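# Place the corner cone beside the orange extension cord

## Task

Locate the orange extension cord a contractor laid across one of the hall's aisles, fetch the cone from a corner of the hall, and set it upright on the floor directly next to the cord. The robot must never roll over the cord. It fails if the base, a turn or the arm strikes anything fixed in the hall other than the floor at speed, and anything it carries, pushes or knocks into motion counts as part of the robot. It also fails if the robot tips over or finishes leaning.

## Robot and tools

ROBOT. TidyBot++: a 0.54 m long, 0.50 m wide, 0.38 m tall base on four driven casters, carrying one seven-joint arm that ends in a two-finger gripper. The arm's shoulder sits 0.12 m ahead of the base centre and 0.68 m above the floor. Links: upper arm 0.42 m, forearm 0.31 m, wrist to hand point 0.31 m. The arm starts folded, hand pointing down, reaching about 0.08 m past the base front with the elbow up to 1.15 m high. Cameras: base_camera is fixed on the front of the base about 0.34 m up, tilted downward; wrist_camera rides on the hand and looks the way the hand points.

FRAMES. Base frame: origin on the floor below the base centre, x ahead, y to the left, z up, in metres. hand_pose and hand_target are reported in it, for the point between the finger pads; that point's z axis runs out along the fingers and the fingers close along its y axis. The odometry frame is the base frame as it stood when the scene began. base_odometry (x, y in m, heading in rad, left positive, -3.142 to 3.142) only counts wheel rotation, so slipping looks like travel, and it drifts a few cm over many moves. base_tilt is in degrees, positive when leaning forward or right.

move. One action per call; arguments:
- base: an object with one command, an offset from where the base now is, not a pose. translate_m: metres straight ahead (negative backs up), -2 to 2. strafe_m: metres sideways, left positive, -2 to 2. rotate_rad: turn in place, counter-clockwise from above positive, -6.3 to 6.3. translate_m and strafe_m may be combined into one straight diagonal; rotate_rad cannot join them.
- joints: absolute targets keyed by name, in radians: joint_1_rad (whole arm about vertical; positive is clockwise from above, opposite to heading), joint_2_rad shoulder -2.249 to 2.249 (0 = upper arm vertical, positive leans forward), joint_3_rad, joint_4_rad elbow -2.579 to 2.579 (0 straight; with joint_3 at 3.14, negative bends forward), joint_5_rad, joint_6_rad wrist -2.099 to 2.099, joint_7_rad hand roll (at 1.57 with the hand down, fingers open left/right). Joints 1, 3, 5, 7 are unlimited but take the short way round, so turn in steps under half a revolution. gripper_pos 0 (open, ~85 mm gap) to 1 (closed); gap is roughly 85 x (1 - gripper_pos) mm.
- target: one list of seven numbers [x, y, z, qw, qx, qy, qz], an absolute hand pose in the base frame (metres, unit quaternion). With target, joints may hold only gripper_pos.
- speeds: caps for this call only: translate_m and strafe_m 0.05 to 0.5 m/s, rotate_rad 0.1 to 1.57 rad/s (defaults are the maxima). For a diagonal, put the speed under just one key.
- cameras: list of base_camera, wrist_camera or all; [] for none.
- blocking: true (default) returns once everything is at rest; false returns after about 0.5 s while motion continues.
A call with no action just reports state and images. Unknown keys make it invalid; out-of-range values are refused, and a refusal or an uncommanded stop cancels the remaining move, wait and finished_scene calls in that reply.

Other tools: wait(seconds 0 to 10, cameras); stop() brakes everything; zoom_image(camera, region [x0, y0, x1, y1] in pixels from the top-left, at most 504 x 504) enlarges the newest image; read_manual(section "licences") only returns licence texts; finished_scene(scene) ends the scene and reports success, irreversibly.

RESULTS. base_status, joint_status and hand_status report done, moving, off_target (resting short, may still push), contact_stop or time_out (uncommanded stops), not_followed (a check withheld arm targets; see "joint command not followed" or "pose unreachable" with "cause:"), torque_fault, or limit_stop_at_motor_heat. The "move" line summarises all motions. joint_positions, hand_pose and hand_target (where the joint targets would place the hand), motor_effort in percent of maximum with the peak of the last action in brackets, and Motor temperatures per arm joint follow. "pictures" lists the image order. on_its_own reports uncommanded behaviour. ARM HIT means the arm struck the base or itself; MOTOR HOT and OVER-TEMPERATURE FAULT warn of heating. For the gripper at 1, done means empty hands; off_target means an object stopped the fingers.

HAND USE. Hand moves usually land within about 3 cm of the request. To correct, add (wanted position minus hand_pose) to the previous target's x, y, z. To hold still, resend hand_target, not hand_pose. A carried load makes the arm sag; re-correct rather than commanding joints to their readings. Low, forward-pointing targets close to the base are unreliable and can drive the arm into the base, which has no collision check. Out-of-reach poses wander up to 10 s and end in time_out. A downward-pointing hand reaches at most about 0.94 m high. When a held object touches the floor, hand_pose stops falling while commands keep going lower; watch effort and images.

CAUTIONS. Plan base paths that stay clear of the cord. Drive slowly near walls, furniture and the cone; the arm does not avoid obstacles and keeps pushing once blocked. A hand snagged above about 0.6 m while the base moves, sideways swings of a stretched arm, or horizontal shoves on a raised hand can tip the robot; back away or retract to level it. Hard hits cause torque faults (arm frozen 10 s). Grip the cone gently, don't swing it fast, don't drop it, and set it down upright before opening. Long stretched holds heat motors. The simulation keeps running while you think.

Each tool is called as a command line: name --argument value for each argument, lists and objects as JSON in quotes; but a table of rows of numbers goes row by row, as --pt "numbers of a row", without its own name.

## Session

move

Scene clock: 0.00 s.
Motor temperatures (°C): [37 37 39 39 42 45 43]
base_odometry: x=+0.000 y=+0.000 heading=+0.000
base_tilt: forward=-0.2 right=+0.6
base_status: not commanded
joint_positions: joint_1_rad=-0.034 joint_2_rad=-0.384 joint_3_rad=+3.135 joint_4_rad=-2.523 joint_5_rad=-0.011 joint_6_rad=-0.855 joint_7_rad=+1.567 gripper_pos=+0.000
joint_status: not commanded
motor_effort: joint_1_rad=+0 joint_2_rad=-1 joint_3_rad=+0 joint_4_rad=+15 joint_5_rad=+1 joint_6_rad=+2 joint_7_rad=-1
hand_pose: x=+0.2716 y=+0.0099 z=+0.5947 quat_wxyz=(-0.005, +0.997, +0.015, +0.073) (m; base frame)
hand_target: x=+0.2724 y=+0.0099 z=+0.5953 quat_wxyz=(-0.005, +0.997, +0.015, +0.074) (m; base frame)
hand_status: not commanded
pictures: base_camera, wrist_camera

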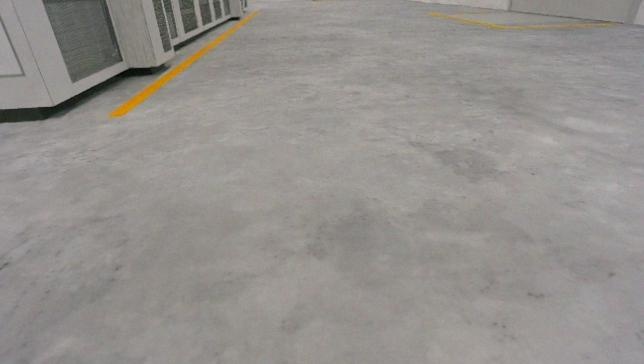

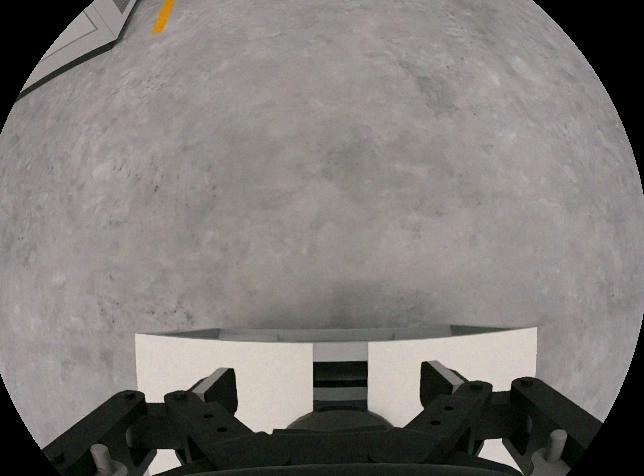

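move --joints '{"joint_6_rad": 0.45}'

move --base '{"rotate_rad": 1.4}'

move --base '{"rotate_rad": 1.6}'

move --base '{"rotate_rad": 1.6}'

Scene clock: 9.47 s.
Motor temperatures (°C): [37 37 39 39 42 45 43]
move: off_target
base_odometry: x=+0.000 y=+0.000 heading=+0.000
base_tilt: forward=-0.2 right=+0.6
base_status: not commanded
joint_positions: joint_1_rad=-0.034 joint_2_rad=-0.384 joint_3_rad=+3.135 joint_4_rad=-2.525 joint_5_rad=-0.011 joint_6_rad=+0.354 joint_7_rad=+1.567 gripper_pos=+0.000
joint_status: joint_6_rad off_target (ended at +0.354, target +0.450)
motor_effort: joint_1_rad=+0(2) joint_2_rad=-6(6) joint_3_rad=+0(1) joint_4_rad=+20(20) joint_5_rad=+1(1) joint_6_rad=+10(10) joint_7_rad=-1(1)
hand_pose: x=+0.5297 y=+0.0171 z=+0.8353 quat_wxyz=(-0.015, +0.779, +0.010, +0.626) (m; base frame)
hand_target: x=+0.5354 y=+0.0171 z=+0.8669 quat_wxyz=(-0.015, +0.747, +0.009, +0.664) (m; base frame)
hand_status: not commanded
pictures: base_camera, wrist_camera
camera_calibration:
wrist_camera: T_world_to_cam=[[0.0688653, -0.996527, -0.046808, 0.0295575], [-0.169404, 0.0345571, -0.984941, 0.971695], [0.983138, 0.0757577, -0.166436, -0.251004], [0, 0, 0, 1]] pos_world=[0.409345, 0.0148914, 0.916669]

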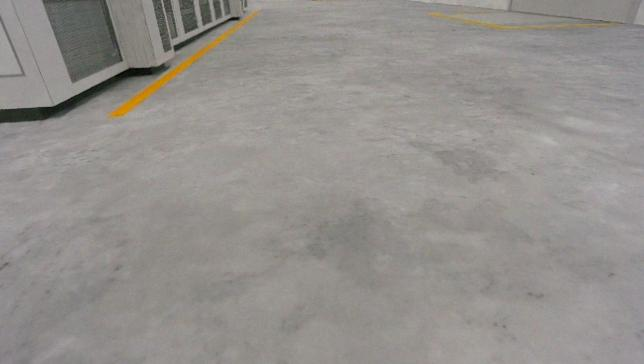

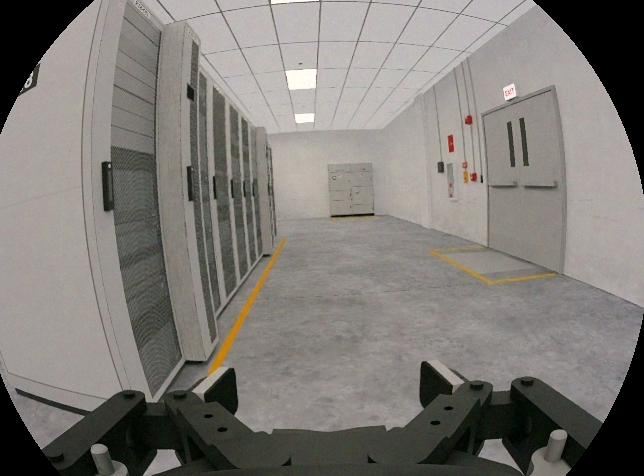

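Scene clock: 11.63 s.
Motor temperatures (°C): [37 37 39 39 42 45 43]
move: done
base_odometry: x=+0.000 y=+0.000 heading=+1.399
base_tilt: forward=-0.2 right=+0.6
base_status: done
joint_positions: joint_1_rad=-0.034 joint_2_rad=-0.384 joint_3_rad=+3.135 joint_4_rad=-2.525 joint_5_rad=-0.011 joint_6_rad=+0.355 joint_7_rad=+1.567 gripper_pos=+0.000
joint_status: not commanded
motor_effort: joint_1_rad=+0(2) joint_2_rad=-6(7) joint_3_rad=+1(1) joint_4_rad=+19(20) joint_5_rad=+1(1) joint_6_rad=+9(10) joint_7_rad=+0(1)
hand_pose: x=+0.5298 y=+0.0171 z=+0.8358 quat_wxyz=(-0.015, +0.779, +0.010, +0.627) (m; base frame)
hand_target: x=+0.5354 y=+0.0171 z=+0.8669 quat_wxyz=(-0.015, +0.747, +0.009, +0.664) (m; base frame)
hand_status: not commanded
pictures: base_camera, wrist_camera
camera_calibration:
wrist_camera: T_world_to_cam=[[0.0689877, -0.996522, -0.0467478, 0.0294825], [-0.167815, 0.0345996, -0.985211, 0.971579], [0.983402, 0.0758124, -0.164844, -0.2525], [0, 0, 0, 1]] pos_world=[0.409321, 0.0149063, 0.916966]

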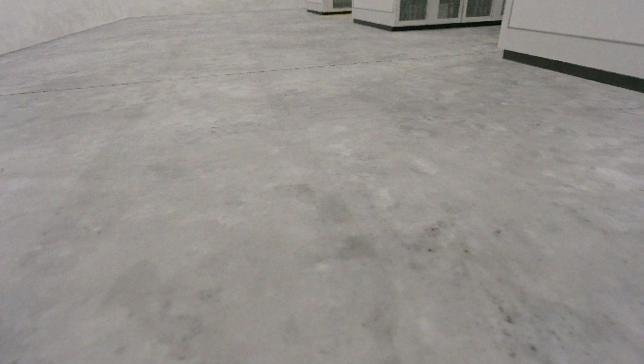

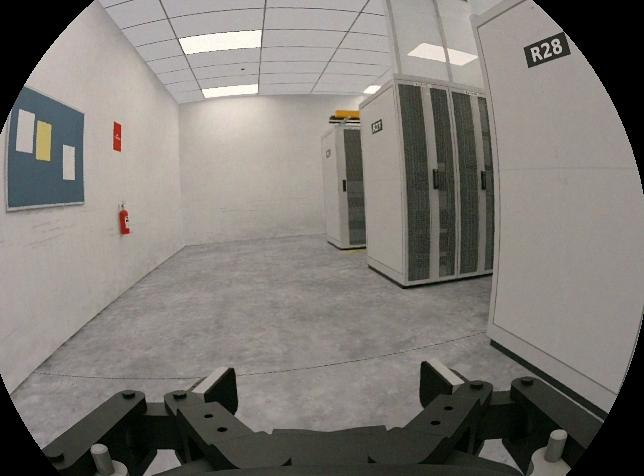

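Scene clock: 13.93 s.
Motor temperatures (°C): [37 37 39 39 42 45 43]
move: done
base_odometry: x=+0.000 y=+0.000 heading=+2.998
base_tilt: forward=-0.2 right=+0.6
base_status: done
joint_positions: joint_1_rad=-0.034 joint_2_rad=-0.384 joint_3_rad=+3.135 joint_4_rad=-2.525 joint_5_rad=-0.011 joint_6_rad=+0.356 joint_7_rad=+1.567 gripper_pos=+0.000
joint_status: not commanded
motor_effort: joint_1_rad=+0(2) joint_2_rad=-5(7) joint_3_rad=-1(2) joint_4_rad=+20(20) joint_5_rad=+1(1) joint_6_rad=+9(10) joint_7_rad=-1(1)
hand_pose: x=+0.5298 y=+0.0171 z=+0.8359 quat_wxyz=(-0.015, +0.779, +0.010, +0.627) (m; base frame)
hand_target: x=+0.5354 y=+0.0171 z=+0.8669 quat_wxyz=(-0.015, +0.747, +0.009, +0.664) (m; base frame)
hand_status: not commanded
pictures: base_camera, wrist_camera
camera_calibration:
wrist_camera: T_world_to_cam=[[0.0690102, -0.996521, -0.0467357, 0.0294675], [-0.167476, 0.0346101, -0.985269, 0.971554], [0.983458, 0.0758206, -0.164504, -0.25282], [0, 0, 0, 1]] pos_world=[0.409315, 0.0149083, 0.917029]

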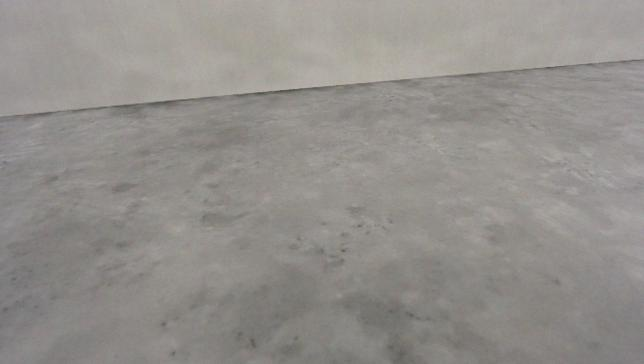

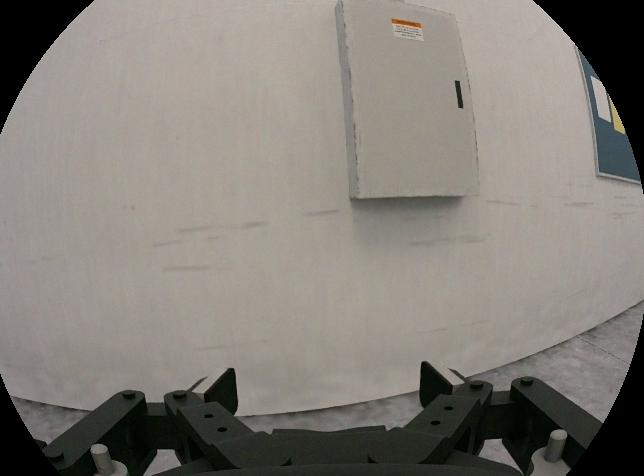

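Scene clock: 16.23 s.
Motor temperatures (°C): [37 37 39 39 42 45 43]
move: done
base_odometry: x=+0.000 y=+0.000 heading=-1.687
base_tilt: forward=-0.2 right=+0.6
base_status: done
joint_positions: joint_1_rad=-0.034 joint_2_rad=-0.384 joint_3_rad=+3.135 joint_4_rad=-2.525 joint_5_rad=-0.011 joint_6_rad=+0.356 joint_7_rad=+1.567 gripper_pos=+0.000
joint_status: not commanded
motor_effort: joint_1_rad=+1(2) joint_2_rad=-6(7) joint_3_rad=+0(2) joint_4_rad=+20(20) joint_5_rad=+1(1) joint_6_rad=+10(10) joint_7_rad=+0(1)
hand_pose: x=+0.5298 y=+0.0171 z=+0.8360 quat_wxyz=(-0.015, +0.779, +0.010, +0.627) (m; base frame)
hand_target: x=+0.5354 y=+0.0171 z=+0.8669 quat_wxyz=(-0.015, +0.747, +0.009, +0.664) (m; base frame)
hand_status: not commanded
pictures: base_camera, wrist_camera
camera_calibration:
wrist_camera: T_world_to_cam=[[0.069023, -0.99652, -0.0467293, 0.0294593], [-0.167289, 0.0346161, -0.9853, 0.97154], [0.983489, 0.0758257, -0.164317, -0.252995], [0, 0, 0, 1]] pos_world=[0.409313, 0.0149094, 0.917064]

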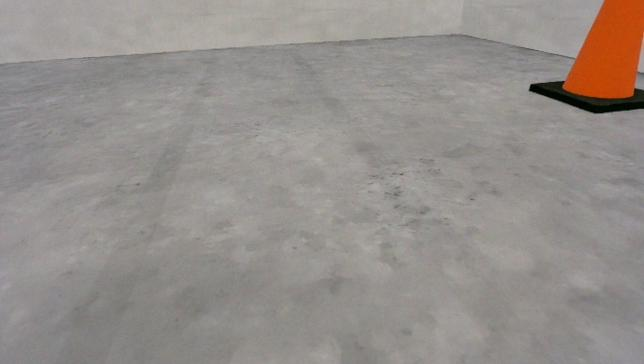

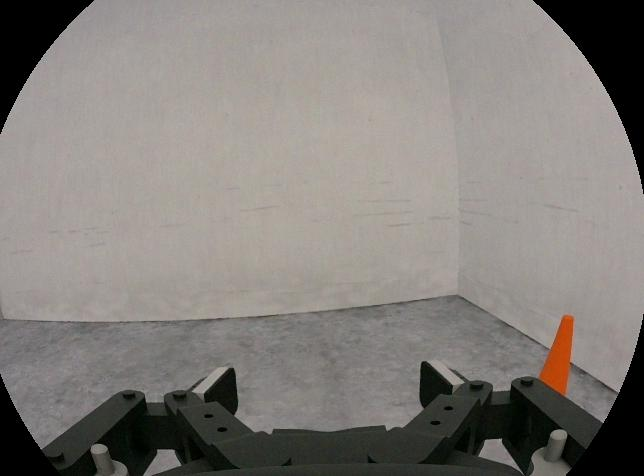

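move --base '{"rotate_rad": -0.59}'

Scene clock: 23.63 s.
Motor temperatures (°C): [37 37 39 39 41 45 43]
move: done
base_odometry: x=+0.000 y=+0.000 heading=-2.275
base_tilt: forward=-0.2 right=+0.6
base_status: done
joint_positions: joint_1_rad=-0.034 joint_2_rad=-0.384 joint_3_rad=+3.135 joint_4_rad=-2.525 joint_5_rad=-0.011 joint_6_rad=+0.356 joint_7_rad=+1.567 gripper_pos=+0.000
joint_status: not commanded
motor_effort: joint_1_rad=+1(2) joint_2_rad=-5(6) joint_3_rad=+0(2) joint_4_rad=+19(20) joint_5_rad=+1(1) joint_6_rad=+10(10) joint_7_rad=+0(1)
hand_pose: x=+0.5298 y=+0.0171 z=+0.8360 quat_wxyz=(-0.015, +0.779, +0.010, +0.627) (m; base frame)
hand_target: x=+0.5354 y=+0.0171 z=+0.8669 quat_wxyz=(-0.015, +0.747, +0.009, +0.664) (m; base frame)
hand_status: not commanded
pictures: base_camera, wrist_camera
camera_calibration:
wrist_camera: T_world_to_cam=[[0.0688985, -0.996528, -0.0467364, 0.0294787], [-0.167264, 0.0346456, -0.985303, 0.971538], [0.983502, 0.0757033, -0.164297, -0.253016], [0, 0, 0, 1]] pos_world=[0.409314, 0.014871, 0.917068]

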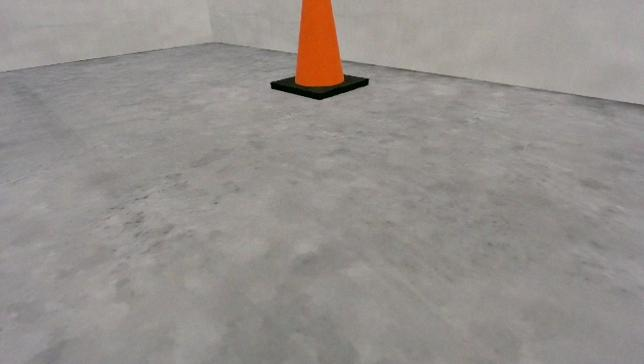

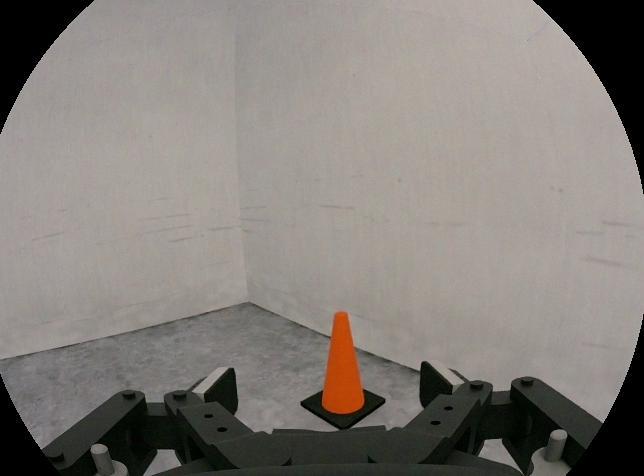

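move --base '{"translate_m": 0.9}' --target '[0.6, 0, 0.66, 0, 1, 0, 0]'

Scene clock: 50.00 s.
Motor temperatures (°C): [37 37 38 39 41 45 43]
move: off_target
base_odometry: x=-0.584 y=-0.685 heading=-2.276
base_tilt: forward=-0.2 right=+0.6
base_status: done
joint_positions: joint_1_rad=-0.031 joint_2_rad=+0.447 joint_3_rad=+3.148 joint_4_rad=-1.439 joint_5_rad=-0.011 joint_6_rad=-1.192 joint_7_rad=+1.567 gripper_pos=+0.000
joint_status: not commanded
motor_effort: joint_1_rad=+0(1) joint_2_rad=-33(37) joint_3_rad=-1(2) joint_4_rad=+16(21) joint_5_rad=+0(1) joint_6_rad=+1(10) joint_7_rad=+0(1)
hand_pose: x=+0.6195 y=+0.0174 z=+0.6533 quat_wxyz=(-0.004, +0.999, +0.009, +0.032) (m; base frame)
hand_target: x=+0.6000 y=+0.0000 z=+0.6600 quat_wxyz=(+0.000, +1.000, +0.000, +0.000) (m; base frame)
hand_status: off_target (0.027 m and 3.9 deg from the pose sent, 0.190 m and 77.7 deg at the start)
pictures: base_camera, wrist_camera
camera_calibration:
wrist_camera: T_world_to_cam=[[-0.00664039, -0.998609, -0.0523068, 0.0655199], [-0.993718, 0.0124337, -0.111223, 0.747841], [0.111718, 0.0512397, -0.992418, 0.710201], [0, 0, 0, 1]] pos_world=[0.664235, 0.0197399, 0.791421]

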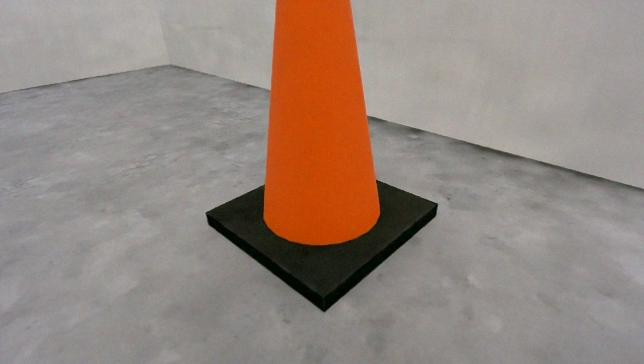

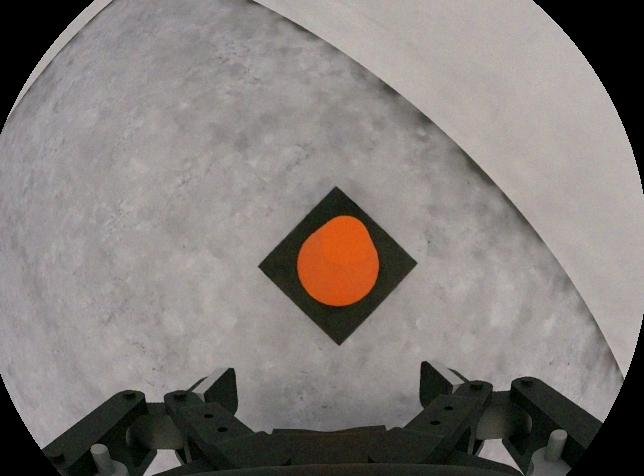

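move --base '{"translate_m": 0.1}' --target '[0.598, -0.017, 0.6, 0, 1, 0, 0]'

move --target '[0.598, -0.017, 0.53, 0, 1, 0, 0]'

Scene clock: 60.87 s.
Motor temperatures (°C): [37 37 38 39 41 45 43]
move: off_target
base_odometry: x=-0.649 y=-0.761 heading=-2.277
base_tilt: forward=-0.2 right=+0.6
base_status: done
joint_positions: joint_1_rad=+0.007 joint_2_rad=+0.501 joint_3_rad=+3.150 joint_4_rad=-1.539 joint_5_rad=-0.011 joint_6_rad=-1.164 joint_7_rad=+1.587 gripper_pos=+0.000
joint_status: not commanded
motor_effort: joint_1_rad=+0(2) joint_2_rad=-33(38) joint_3_rad=-1(2) joint_4_rad=+15(17) joint_5_rad=+1(1) joint_6_rad=+1(2) joint_7_rad=-1(1)
hand_pose: x=+0.5821 y=-0.0028 z=+0.5981 quat_wxyz=(-0.003, +1.000, -0.002, -0.031) (m; base frame)
hand_target: x=+0.5980 y=-0.0170 z=+0.6000 quat_wxyz=(+0.000, +1.000, +0.000, +0.000) (m; base frame)
hand_status: off_target (0.021 m and 3.6 deg from the pose sent, 0.067 m and 3.9 deg at the start)
pictures: base_camera, wrist_camera
camera_calibration:
wrist_camera: T_world_to_cam=[[-0.0344943, -0.998277, -0.047473, 0.055629], [-0.999318, 0.0338277, 0.0147744, 0.632766], [-0.013143, 0.0479502, -0.998763, 0.737163], [0, 0, 0, 1]] pos_world=[0.643942, -0.00121901, 0.729544]

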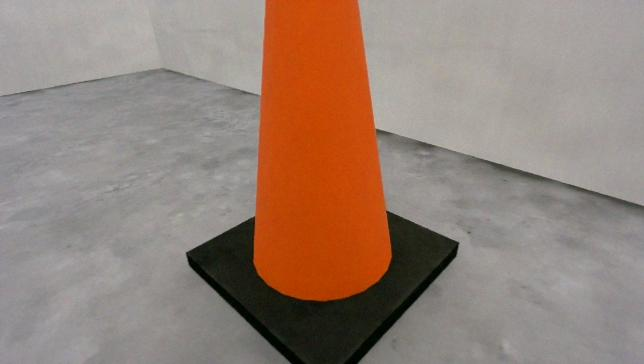

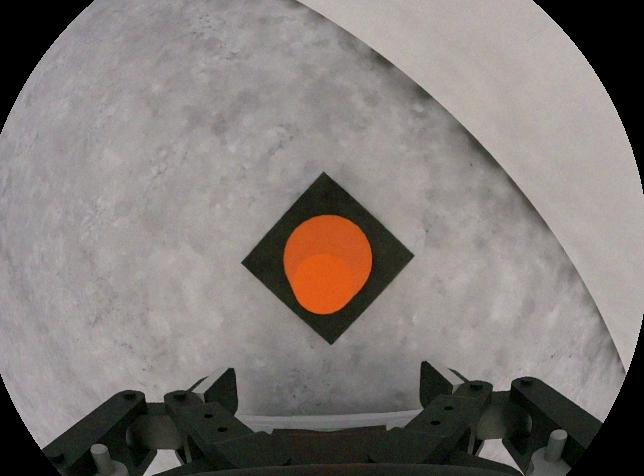

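Scene clock: 62.10 s.
Motor temperatures (°C): [37 37 38 39 41 45 43]
move: off_target
base_odometry: x=-0.649 y=-0.761 heading=-2.277
base_tilt: forward=-0.2 right=+0.6
base_status: not commanded
joint_positions: joint_1_rad=+0.008 joint_2_rad=+0.587 joint_3_rad=+3.150 joint_4_rad=-1.647 joint_5_rad=-0.011 joint_6_rad=-0.998 joint_7_rad=+1.587 gripper_pos=+0.000
joint_status: not commanded
motor_effort: joint_1_rad=+0(1) joint_2_rad=-34(38) joint_3_rad=-1(1) joint_4_rad=+13(14) joint_5_rad=+1(1) joint_6_rad=+1(1) joint_7_rad=+0(1)
hand_pose: x=+0.5720 y=-0.0034 z=+0.5285 quat_wxyz=(-0.003, +0.999, -0.003, -0.045) (m; base frame)
hand_target: x=+0.5980 y=-0.0170 z=+0.5300 quat_wxyz=(+0.000, +1.000, +0.000, +0.000) (m; base frame)
hand_status: off_target (0.029 m and 5.2 deg from the pose sent, 0.071 m and 3.6 deg at the start)
pictures: base_camera, wrist_camera
camera_calibration:
wrist_camera: T_world_to_cam=[[-0.0376868, -0.998264, -0.0452593, 0.0520211], [-0.998456, 0.0357674, 0.0424967, 0.608566], [-0.0408042, 0.046791, -0.998071, 0.682929], [0, 0, 0, 1]] pos_world=[0.637454, -0.00179094, 0.658103]

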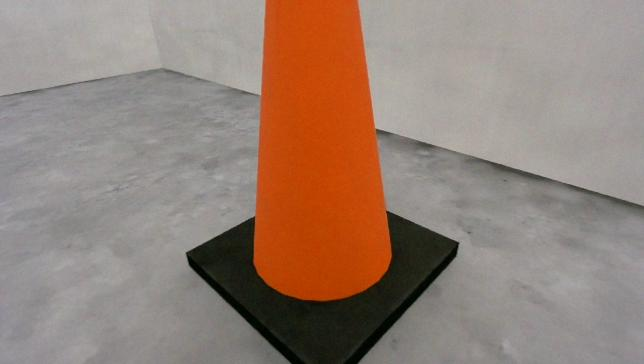

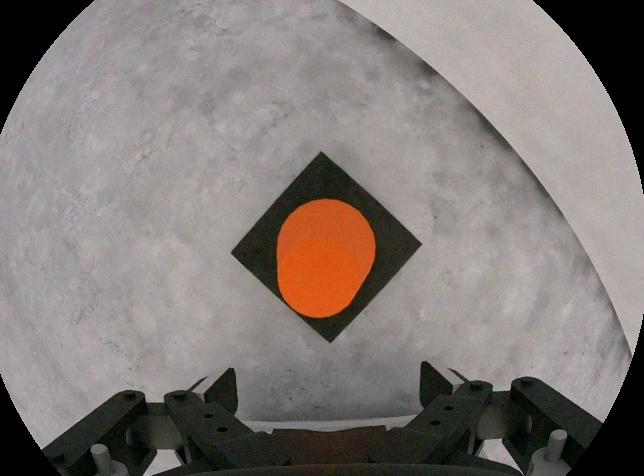

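move --target '[0.640, -0.013, 0.53, 0, 1, 0, 0]'

Scene clock: 70.47 s.
Motor temperatures (°C): [37 37 38 39 41 45 43]
move: off_target
base_odometry: x=-0.649 y=-0.761 heading=-2.277
base_tilt: forward=-0.2 right=+0.6
base_status: not commanded
joint_positions: joint_1_rad=+0.008 joint_2_rad=+0.656 joint_3_rad=+3.150 joint_4_rad=-1.507 joint_5_rad=-0.011 joint_6_rad=-0.997 joint_7_rad=+1.587 gripper_pos=+0.000
joint_status: not commanded
motor_effort: joint_1_rad=+0(1) joint_2_rad=-38(39) joint_3_rad=-1(2) joint_4_rad=+14(14) joint_5_rad=+1(1) joint_6_rad=+1(2) joint_7_rad=+0(1)
hand_pose: x=+0.6310 y=-0.0042 z=+0.5287 quat_wxyz=(-0.002, +1.000, -0.003, -0.009) (m; base frame)
hand_target: x=+0.6400 y=-0.0130 z=+0.5300 quat_wxyz=(+0.000, +1.000, +0.000, +0.000) (m; base frame)
hand_status: off_target (0.013 m and 1.1 deg from the pose sent, 0.069 m and 5.2 deg at the start)
pictures: base_camera, wrist_camera
camera_calibration:
wrist_camera: T_world_to_cam=[[-0.0336853, -0.998361, -0.0462663, 0.0514673], [-0.998949, 0.0350724, -0.0295043, 0.705849], [0.0310786, 0.0452238, -0.998493, 0.640454], [0, 0, 0, 1]] pos_world=[0.686936, -0.00233667, 0.662695]

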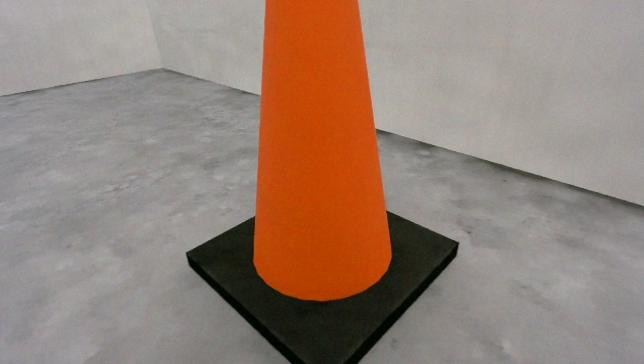

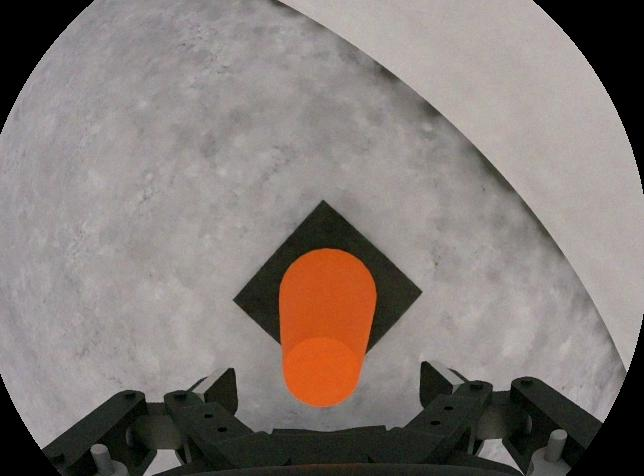

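move --target '[0.638, -0.007, 0.47, 0, 1, 0, 0]'

move --target '[0.640, -0.007, 0.435, 0, 1, 0, 0]'

Scene clock: 76.33 s.
Motor temperatures (°C): [37 37 38 39 41 45 42]
move: off_target
base_odometry: x=-0.649 y=-0.761 heading=-2.277
base_tilt: forward=-0.2 right=+0.6
base_status: not commanded
joint_positions: joint_1_rad=+0.008 joint_2_rad=+0.752 joint_3_rad=+3.150 joint_4_rad=-1.556 joint_5_rad=-0.011 joint_6_rad=-0.914 joint_7_rad=+1.587 gripper_pos=+0.000
joint_status: not commanded
motor_effort: joint_1_rad=+0(1) joint_2_rad=-39(43) joint_3_rad=-1(2) joint_4_rad=+12(14) joint_5_rad=+1(1) joint_6_rad=+0(1) joint_7_rad=+0(1)
hand_pose: x=+0.6142 y=-0.0042 z=+0.4674 quat_wxyz=(-0.002, +0.999, -0.003, -0.040) (m; base frame)
hand_target: x=+0.6380 y=-0.0070 z=+0.4700 quat_wxyz=(+0.000, +1.000, +0.000, +0.000) (m; base frame)
hand_status: off_target (0.024 m and 4.6 deg from the pose sent, 0.059 m and 1.1 deg at the start)
pictures: base_camera, wrist_camera
camera_calibration:
wrist_camera: T_world_to_cam=[[-0.0369896, -0.998357, -0.0437653, 0.0488403], [-0.998827, 0.0355673, 0.0328432, 0.658055], [-0.0312326, 0.0449289, -0.998502, 0.618036], [0, 0, 0, 1]] pos_world=[0.678392, -0.00241285, 0.597635]

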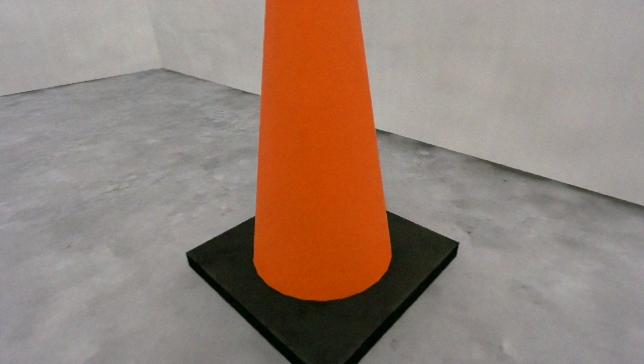

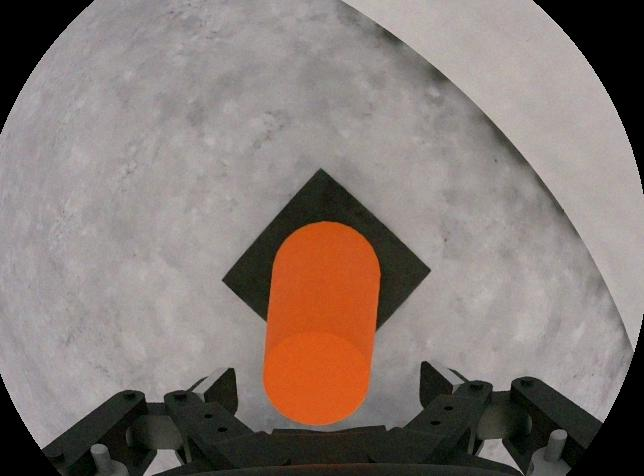

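Scene clock: 77.20 s.
Motor temperatures (°C): [37 37 38 39 41 45 42]
move: off_target
base_odometry: x=-0.649 y=-0.761 heading=-2.277
base_tilt: forward=-0.2 right=+0.6
base_status: not commanded
joint_positions: joint_1_rad=+0.008 joint_2_rad=+0.809 joint_3_rad=+3.150 joint_4_rad=-1.565 joint_5_rad=-0.011 joint_6_rad=-0.846 joint_7_rad=+1.587 gripper_pos=+0.000
joint_status: not commanded
motor_effort: joint_1_rad=+0(1) joint_2_rad=-40(42) joint_3_rad=-1(2) joint_4_rad=+10(12) joint_5_rad=+1(1) joint_6_rad=+1(1) joint_7_rad=-1(1)
hand_pose: x=+0.6174 y=-0.0045 z=+0.4354 quat_wxyz=(-0.001, +0.999, -0.003, -0.039) (m; base frame)
hand_target: x=+0.6400 y=-0.0070 z=+0.4350 quat_wxyz=(+0.000, +1.000, +0.000, +0.000) (m; base frame)
hand_status: off_target (0.023 m and 4.5 deg from the pose sent, 0.042 m and 4.6 deg at the start)
pictures: base_camera, wrist_camera
camera_calibration:
wrist_camera: T_world_to_cam=[[-0.0371044, -0.998389, -0.0429255, 0.0469697], [-0.99887, 0.0357776, 0.0312756, 0.663041], [-0.0296895, 0.0440375, -0.998589, 0.585321], [0, 0, 0, 1]] pos_world=[0.681412, -0.00260401, 0.565774]

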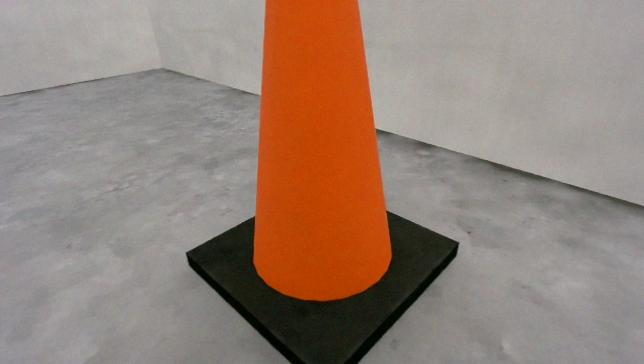

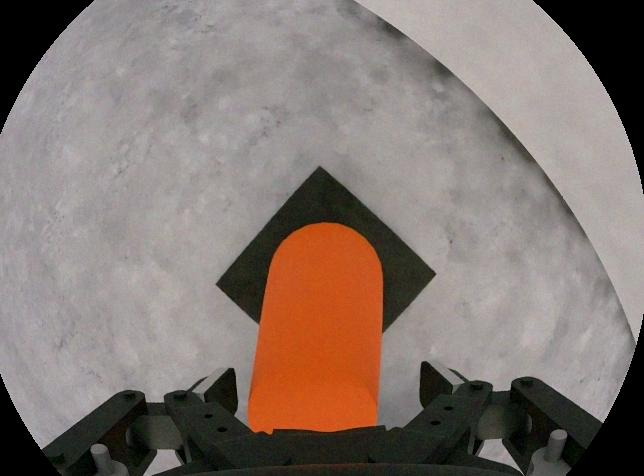

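move --target '[0.640, 0.004, 0.430, 0, 1, 0, 0]'

move --joints '{"gripper_pos": 1}'

Scene clock: 83.47 s.
Motor temperatures (°C): [37 37 38 39 41 45 42]
move: off_target
base_odometry: x=-0.649 y=-0.761 heading=-2.277
base_tilt: forward=-0.2 right=+0.6
base_status: not commanded
joint_positions: joint_1_rad=-0.006 joint_2_rad=+0.811 joint_3_rad=+3.150 joint_4_rad=-1.565 joint_5_rad=-0.011 joint_6_rad=-0.836 joint_7_rad=+1.586 gripper_pos=+0.000
joint_status: not commanded
motor_effort: joint_1_rad=+0(2) joint_2_rad=-40(40) joint_3_rad=-1(2) joint_4_rad=+11(11) joint_5_rad=+1(1) joint_6_rad=+0(1) joint_7_rad=-1(1)
hand_pose: x=+0.6199 y=+0.0023 z=+0.4343 quat_wxyz=(-0.001, +0.999, +0.004, -0.035) (m; base frame)
hand_target: x=+0.6400 y=+0.0040 z=+0.4300 quat_wxyz=(+0.000, +1.000, +0.000, +0.000) (m; base frame)
hand_status: off_target (0.021 m and 4.1 deg from the pose sent, 0.025 m and 4.5 deg at the start)
pictures: base_camera, wrist_camera
camera_calibration:
wrist_camera: T_world_to_cam=[[-0.0232766, -0.998804, -0.0429949, 0.0453446], [-0.999477, 0.0222837, 0.0234314, 0.669148], [-0.0224453, 0.0435178, -0.9988, 0.579602], [0, 0, 0, 1]] pos_world=[0.682863, 0.00515623, 0.565178]

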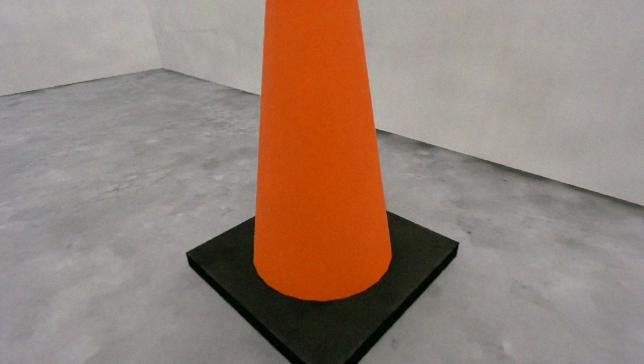

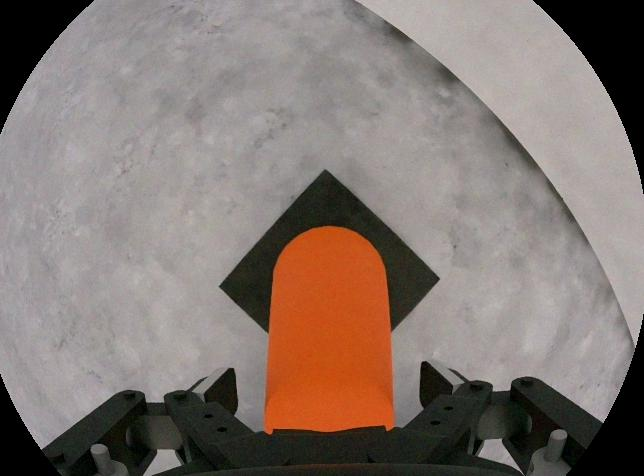

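Scene clock: 84.57 s.
Motor temperatures (°C): [37 37 38 39 41 45 42]
move: off_target
base_odometry: x=-0.649 y=-0.761 heading=-2.277
base_tilt: forward=-0.2 right=+0.6
base_status: not commanded
joint_positions: joint_1_rad=-0.006 joint_2_rad=+0.806 joint_3_rad=+3.151 joint_4_rad=-1.567 joint_5_rad=-0.011 joint_6_rad=-0.835 joint_7_rad=+1.586 gripper_pos=+0.404
joint_status: gripper_pos off_target (ended at +0.404, target +1.000)
motor_effort: joint_1_rad=-1(2) joint_2_rad=-38(41) joint_3_rad=-2(4) joint_4_rad=+11(14) joint_5_rad=+0(2) joint_6_rad=+1(4) joint_7_rad=+0(1)
hand_pose: x=+0.6202 y=+0.0022 z=+0.4362 quat_wxyz=(-0.001, +0.999, +0.004, -0.034) (m; base frame)
hand_target: x=+0.6400 y=+0.0040 z=+0.4300 quat_wxyz=(+0.000, +1.000, +0.000, +0.000) (m; base frame)
hand_status: not commanded
pictures: base_camera, wrist_camera
camera_calibration:
wrist_camera: T_world_to_cam=[[-0.0233181, -0.998813, -0.0427733, 0.045194], [-0.99955, 0.0224847, 0.0198626, 0.67104], [-0.0188773, 0.0432172, -0.998887, 0.579317], [0, 0, 0, 1]] pos_world=[0.682727, 0.00501573, 0.567277]

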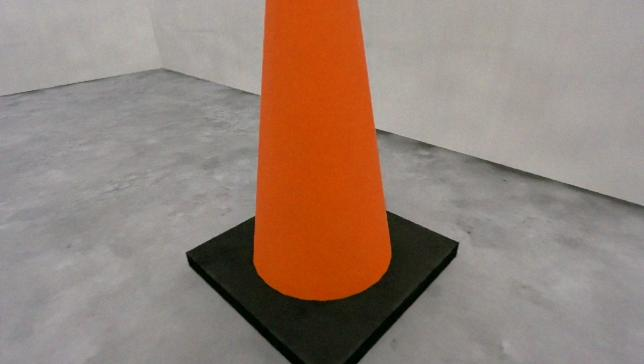

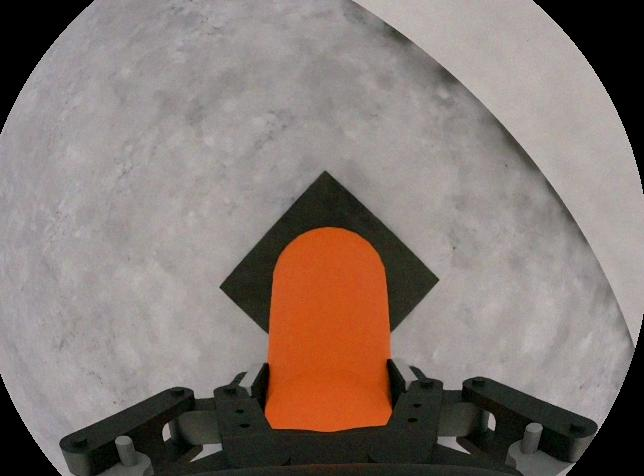

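Lift.

move --target '[0.635, 0.004, 0.53, 0, 1, 0, 0]'

move --target '[0.60, 0.0, 0.62, 0, 1, 0, 0]'

Scene clock: 88.97 s.
Motor temperatures (°C): [37 37 38 39 41 45 42]
move: off_target
base_odometry: x=-0.649 y=-0.761 heading=-2.277
base_tilt: forward=-0.2 right=+0.6
base_status: not commanded
joint_positions: joint_1_rad=-0.006 joint_2_rad=+0.715 joint_3_rad=+3.151 joint_4_rad=-1.552 joint_5_rad=-0.011 joint_6_rad=-0.901 joint_7_rad=+1.586 gripper_pos=+0.404
joint_status: not commanded
motor_effort: joint_1_rad=+0(2) joint_2_rad=-50(54) joint_3_rad=-1(2) joint_4_rad=+17(17) joint_5_rad=+1(1) joint_6_rad=-1(2) joint_7_rad=+0(1)
hand_pose: x=+0.6280 y=+0.0026 z=+0.4866 quat_wxyz=(-0.001, +1.000, +0.004, -0.013) (m; base frame)
hand_target: x=+0.6349 y=+0.0040 z=+0.5300 quat_wxyz=(+0.000, +1.000, +0.000, +0.000) (m; base frame)
hand_status: off_target (0.044 m and 1.6 deg from the pose sent, 0.095 m and 3.9 deg at the start)
pictures: base_camera, wrist_camera
camera_calibration:
wrist_camera: T_world_to_cam=[[-0.0211507, -0.998774, -0.0447593, 0.0475179], [-0.999535, 0.0221082, -0.0210065, 0.697712], [0.0219703, 0.0442942, -0.998777, 0.604099], [0, 0, 0, 1]] pos_world=[0.68512, 0.00527645, 0.620144]

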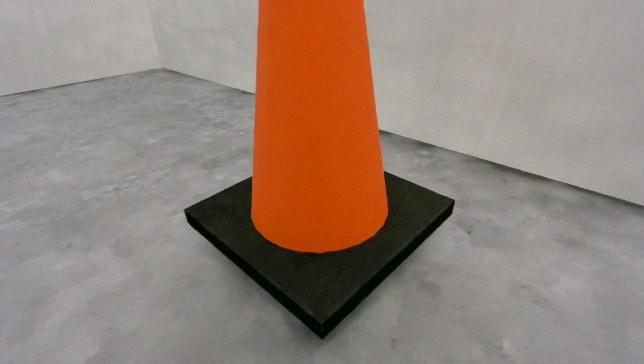

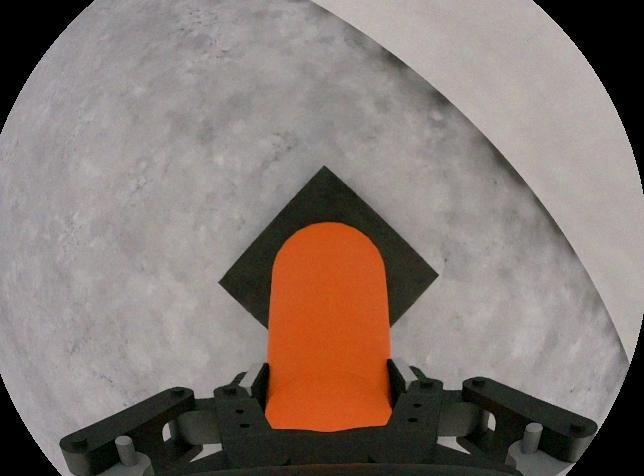

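Scene clock: 90.67 s.
Motor temperatures (°C): [37 37 38 39 41 45 42]
move: off_target
base_odometry: x=-0.649 y=-0.761 heading=-2.277
base_tilt: forward=-0.2 right=+0.6
base_status: not commanded
joint_positions: joint_1_rad=-0.006 joint_2_rad=+0.532 joint_3_rad=+3.151 joint_4_rad=-1.549 joint_5_rad=-0.011 joint_6_rad=-1.084 joint_7_rad=+1.586 gripper_pos=+0.404
joint_status: not commanded
motor_effort: joint_1_rad=+1(1) joint_2_rad=-45(53) joint_3_rad=-2(2) joint_4_rad=+20(21) joint_5_rad=+0(1) joint_6_rad=+0(2) joint_7_rad=-1(1)
hand_pose: x=+0.5995 y=+0.0031 z=+0.5798 quat_wxyz=(-0.003, +1.000, +0.004, -0.012) (m; base frame)
hand_target: x=+0.6000 y=+0.0000 z=+0.6200 quat_wxyz=(+0.000, +1.000, +0.000, +0.000) (m; base frame)
hand_status: off_target (0.040 m and 1.5 deg from the pose sent, 0.136 m and 1.6 deg at the start)
pictures: base_camera, wrist_camera
camera_calibration:
wrist_camera: T_world_to_cam=[[-0.0202988, -0.998674, -0.0473165, 0.0526444], [-0.999484, 0.0214487, -0.0239233, 0.672766], [0.0249065, 0.0468064, -0.998593, 0.695914], [0, 0, 0, 1]] pos_world=[0.656154, 0.00557129, 0.713521]

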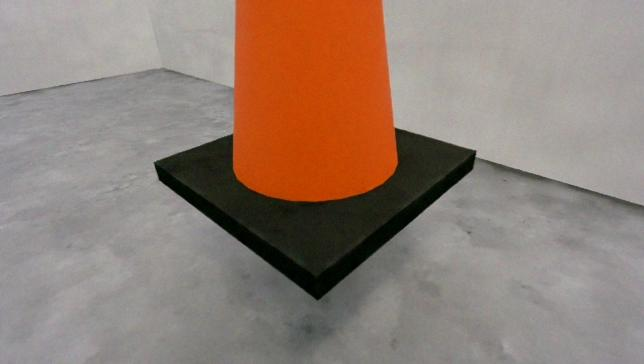

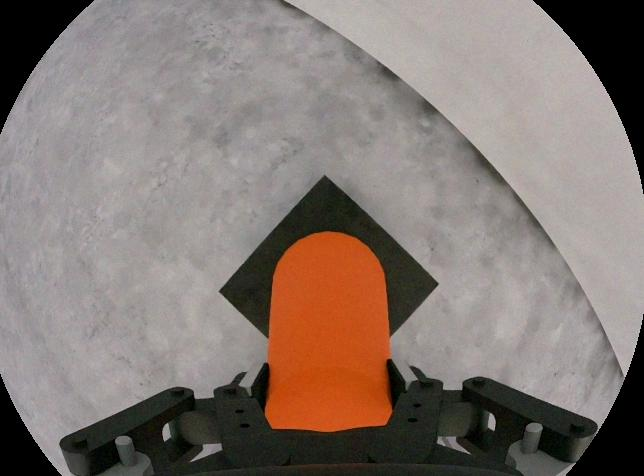

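move --base '{"translate_m": -1.0}' --speeds '{"translate_m": 0.3}' --target '[0.52, 0.0, 0.84, 0, 1, 0, 0]' --cameras '[]'

move --base '{"rotate_rad": 2.276}' --speeds '{"rotate_rad": 0.6}'

Scene clock: 104.50 s.
Motor temperatures (°C): [37 37 38 39 41 45 42]
move: off_target
base_odometry: x=+0.001 y=-0.001 heading=-2.278
base_tilt: forward=-0.2 right=+0.6
base_status: done
joint_positions: joint_1_rad=-0.010 joint_2_rad=+0.271 joint_3_rad=+3.156 joint_4_rad=-1.212 joint_5_rad=-0.011 joint_6_rad=-1.689 joint_7_rad=+1.586 gripper_pos=+0.404
joint_status: not commanded
motor_effort: joint_1_rad=+0(2) joint_2_rad=-37(50) joint_3_rad=-1(3) joint_4_rad=+22(25) joint_5_rad=+0(2) joint_6_rad=-1(3) joint_7_rad=-1(1)
hand_pose: x=+0.5354 y=+0.0037 z=+0.8035 quat_wxyz=(-0.004, +1.000, +0.007, -0.015) (m; base frame)
hand_target: x=+0.5199 y=+0.0000 z=+0.8400 quat_wxyz=(+0.000, +1.000, +0.000, +0.000) (m; base frame)
hand_status: off_target (0.040 m and 1.9 deg from the pose sent, 0.272 m and 1.5 deg at the start)
pictures: none
No camera images: "cameras" was empty.

Scene clock: 109.13 s.
Motor temperatures (°C): [37 37 38 39 41 45 42]
move: done
base_odometry: x=+0.001 y=-0.001 heading=-0.003
base_tilt: forward=-0.2 right=+0.6
base_status: done
joint_positions: joint_1_rad=-0.023 joint_2_rad=+0.271 joint_3_rad=+3.170 joint_4_rad=-1.210 joint_5_rad=-0.011 joint_6_rad=-1.690 joint_7_rad=+1.586 gripper_pos=+0.404
joint_status: not commanded
motor_effort: joint_1_rad=+1(5) joint_2_rad=-37(38) joint_3_rad=-1(4) joint_4_rad=+23(24) joint_5_rad=+0(5) joint_6_rad=+0(2) joint_7_rad=+0(1)
hand_pose: x=+0.5359 y=+0.0039 z=+0.8040 quat_wxyz=(-0.002, +1.000, +0.006, -0.015) (m; base frame)
hand_target: x=+0.5199 y=+0.0000 z=+0.8400 quat_wxyz=(+0.000, +1.000, +0.000, +0.000) (m; base frame)
hand_status: not commanded
pictures: base_camera, wrist_camera
camera_calibration:
wrist_camera: T_world_to_cam=[[-0.0167518, -0.998817, -0.0456425, 0.0595055], [-0.999687, 0.0175799, -0.0178044, 0.609747], [0.0185857, 0.0453299, -0.998799, 0.924915], [0, 0, 0, 1]] pos_world=[0.593363, 0.00678943, 0.937377]

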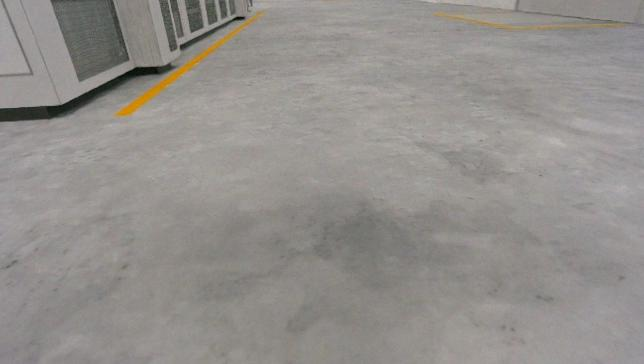

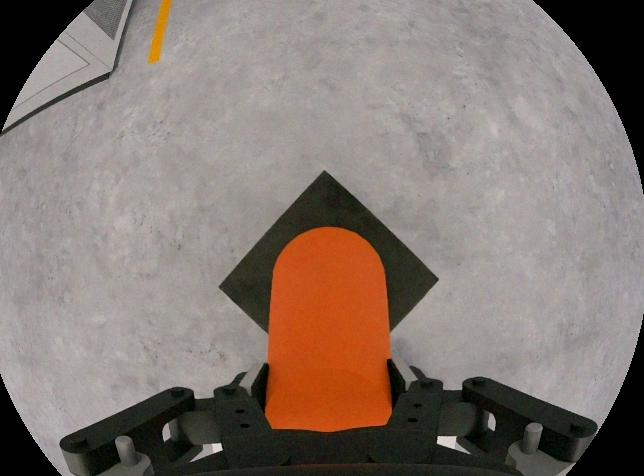

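zoom_image --camera "base_camera" --region '[180, 0, 480, 60]'

Scaled by 1.680.

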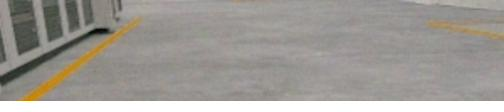

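move --base '{"rotate_rad": 1.57}' --speeds '{"rotate_rad": 0.8}'

Scene clock: 123.53 s.
Motor temperatures (°C): [37 37 38 39 41 45 42]
move: done
base_odometry: x=+0.001 y=-0.001 heading=+1.566
base_tilt: forward=-0.2 right=+0.6
base_status: done
joint_positions: joint_1_rad=-0.025 joint_2_rad=+0.271 joint_3_rad=+3.174 joint_4_rad=-1.210 joint_5_rad=-0.011 joint_6_rad=-1.690 joint_7_rad=+1.586 gripper_pos=+0.404
joint_status: not commanded
motor_effort: joint_1_rad=+1(5) joint_2_rad=-37(38) joint_3_rad=-1(5) joint_4_rad=+23(24) joint_5_rad=+0(5) joint_6_rad=+0(2) joint_7_rad=-1(1)
hand_pose: x=+0.5359 y=+0.0033 z=+0.8040 quat_wxyz=(-0.001, +1.000, +0.005, -0.015) (m; base frame)
hand_target: x=+0.5199 y=+0.0000 z=+0.8400 quat_wxyz=(+0.000, +1.000, +0.000, +0.000) (m; base frame)
hand_status: not commanded
pictures: base_camera, wrist_camera
camera_calibration:
wrist_camera: T_world_to_cam=[[-0.0185475, -0.99883, -0.0446552, 0.0590472], [-0.999653, 0.0193607, -0.0178461, 0.609813], [0.0186898, 0.0443087, -0.998843, 0.92492], [0, 0, 0, 1]] pos_world=[0.59341, 0.00618965, 0.93737]

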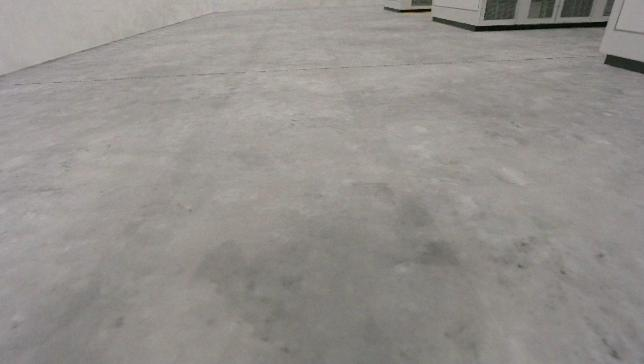

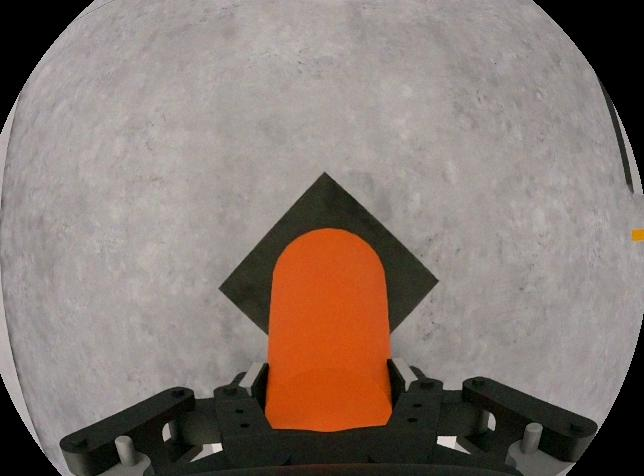

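zoom_image --camera "base_camera" --region '[300, 0, 640, 100]'

Scaled by 1.482.

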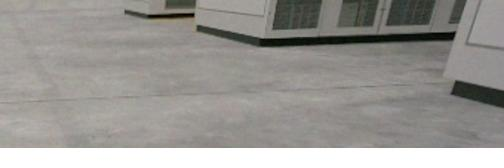

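move --base '{"translate_m": 1.1}' --cameras '["base_camera"]'

zoom_image --camera "base_camera" --region '[200, 100, 500, 260]'

Scene clock: 136.43 s.
Motor temperatures (°C): [37 38 38 39 41 45 42]
move: done
base_odometry: x=+0.004 y=+1.099 heading=+1.567
base_tilt: forward=-0.2 right=+0.6
base_status: done
joint_positions: joint_1_rad=-0.025 joint_2_rad=+0.274 joint_3_rad=+3.174 joint_4_rad=-1.210 joint_5_rad=-0.011 joint_6_rad=-1.695 joint_7_rad=+1.586 gripper_pos=+0.404
joint_status: not commanded
motor_effort: joint_1_rad=+0(1) joint_2_rad=-37(39) joint_3_rad=+0(2) joint_4_rad=+24(25) joint_5_rad=+1(2) joint_6_rad=+1(3) joint_7_rad=-1(1)
hand_pose: x=+0.5348 y=+0.0033 z=+0.8030 quat_wxyz=(-0.001, +1.000, +0.005, -0.019) (m; base frame)
hand_target: x=+0.5199 y=+0.0000 z=+0.8400 quat_wxyz=(+0.000, +1.000, +0.000, +0.000) (m; base frame)
hand_status: not commanded
pictures: base_camera

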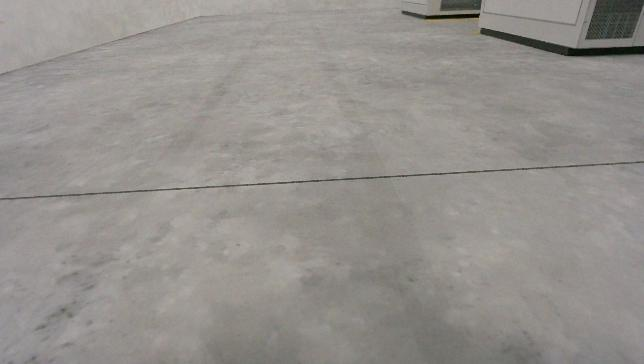

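Scaled by 1.680.

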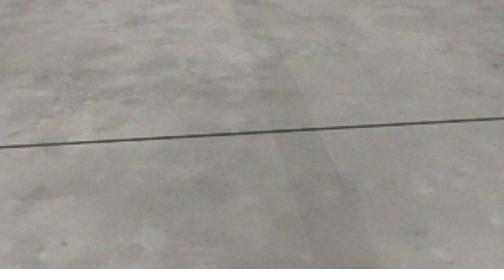

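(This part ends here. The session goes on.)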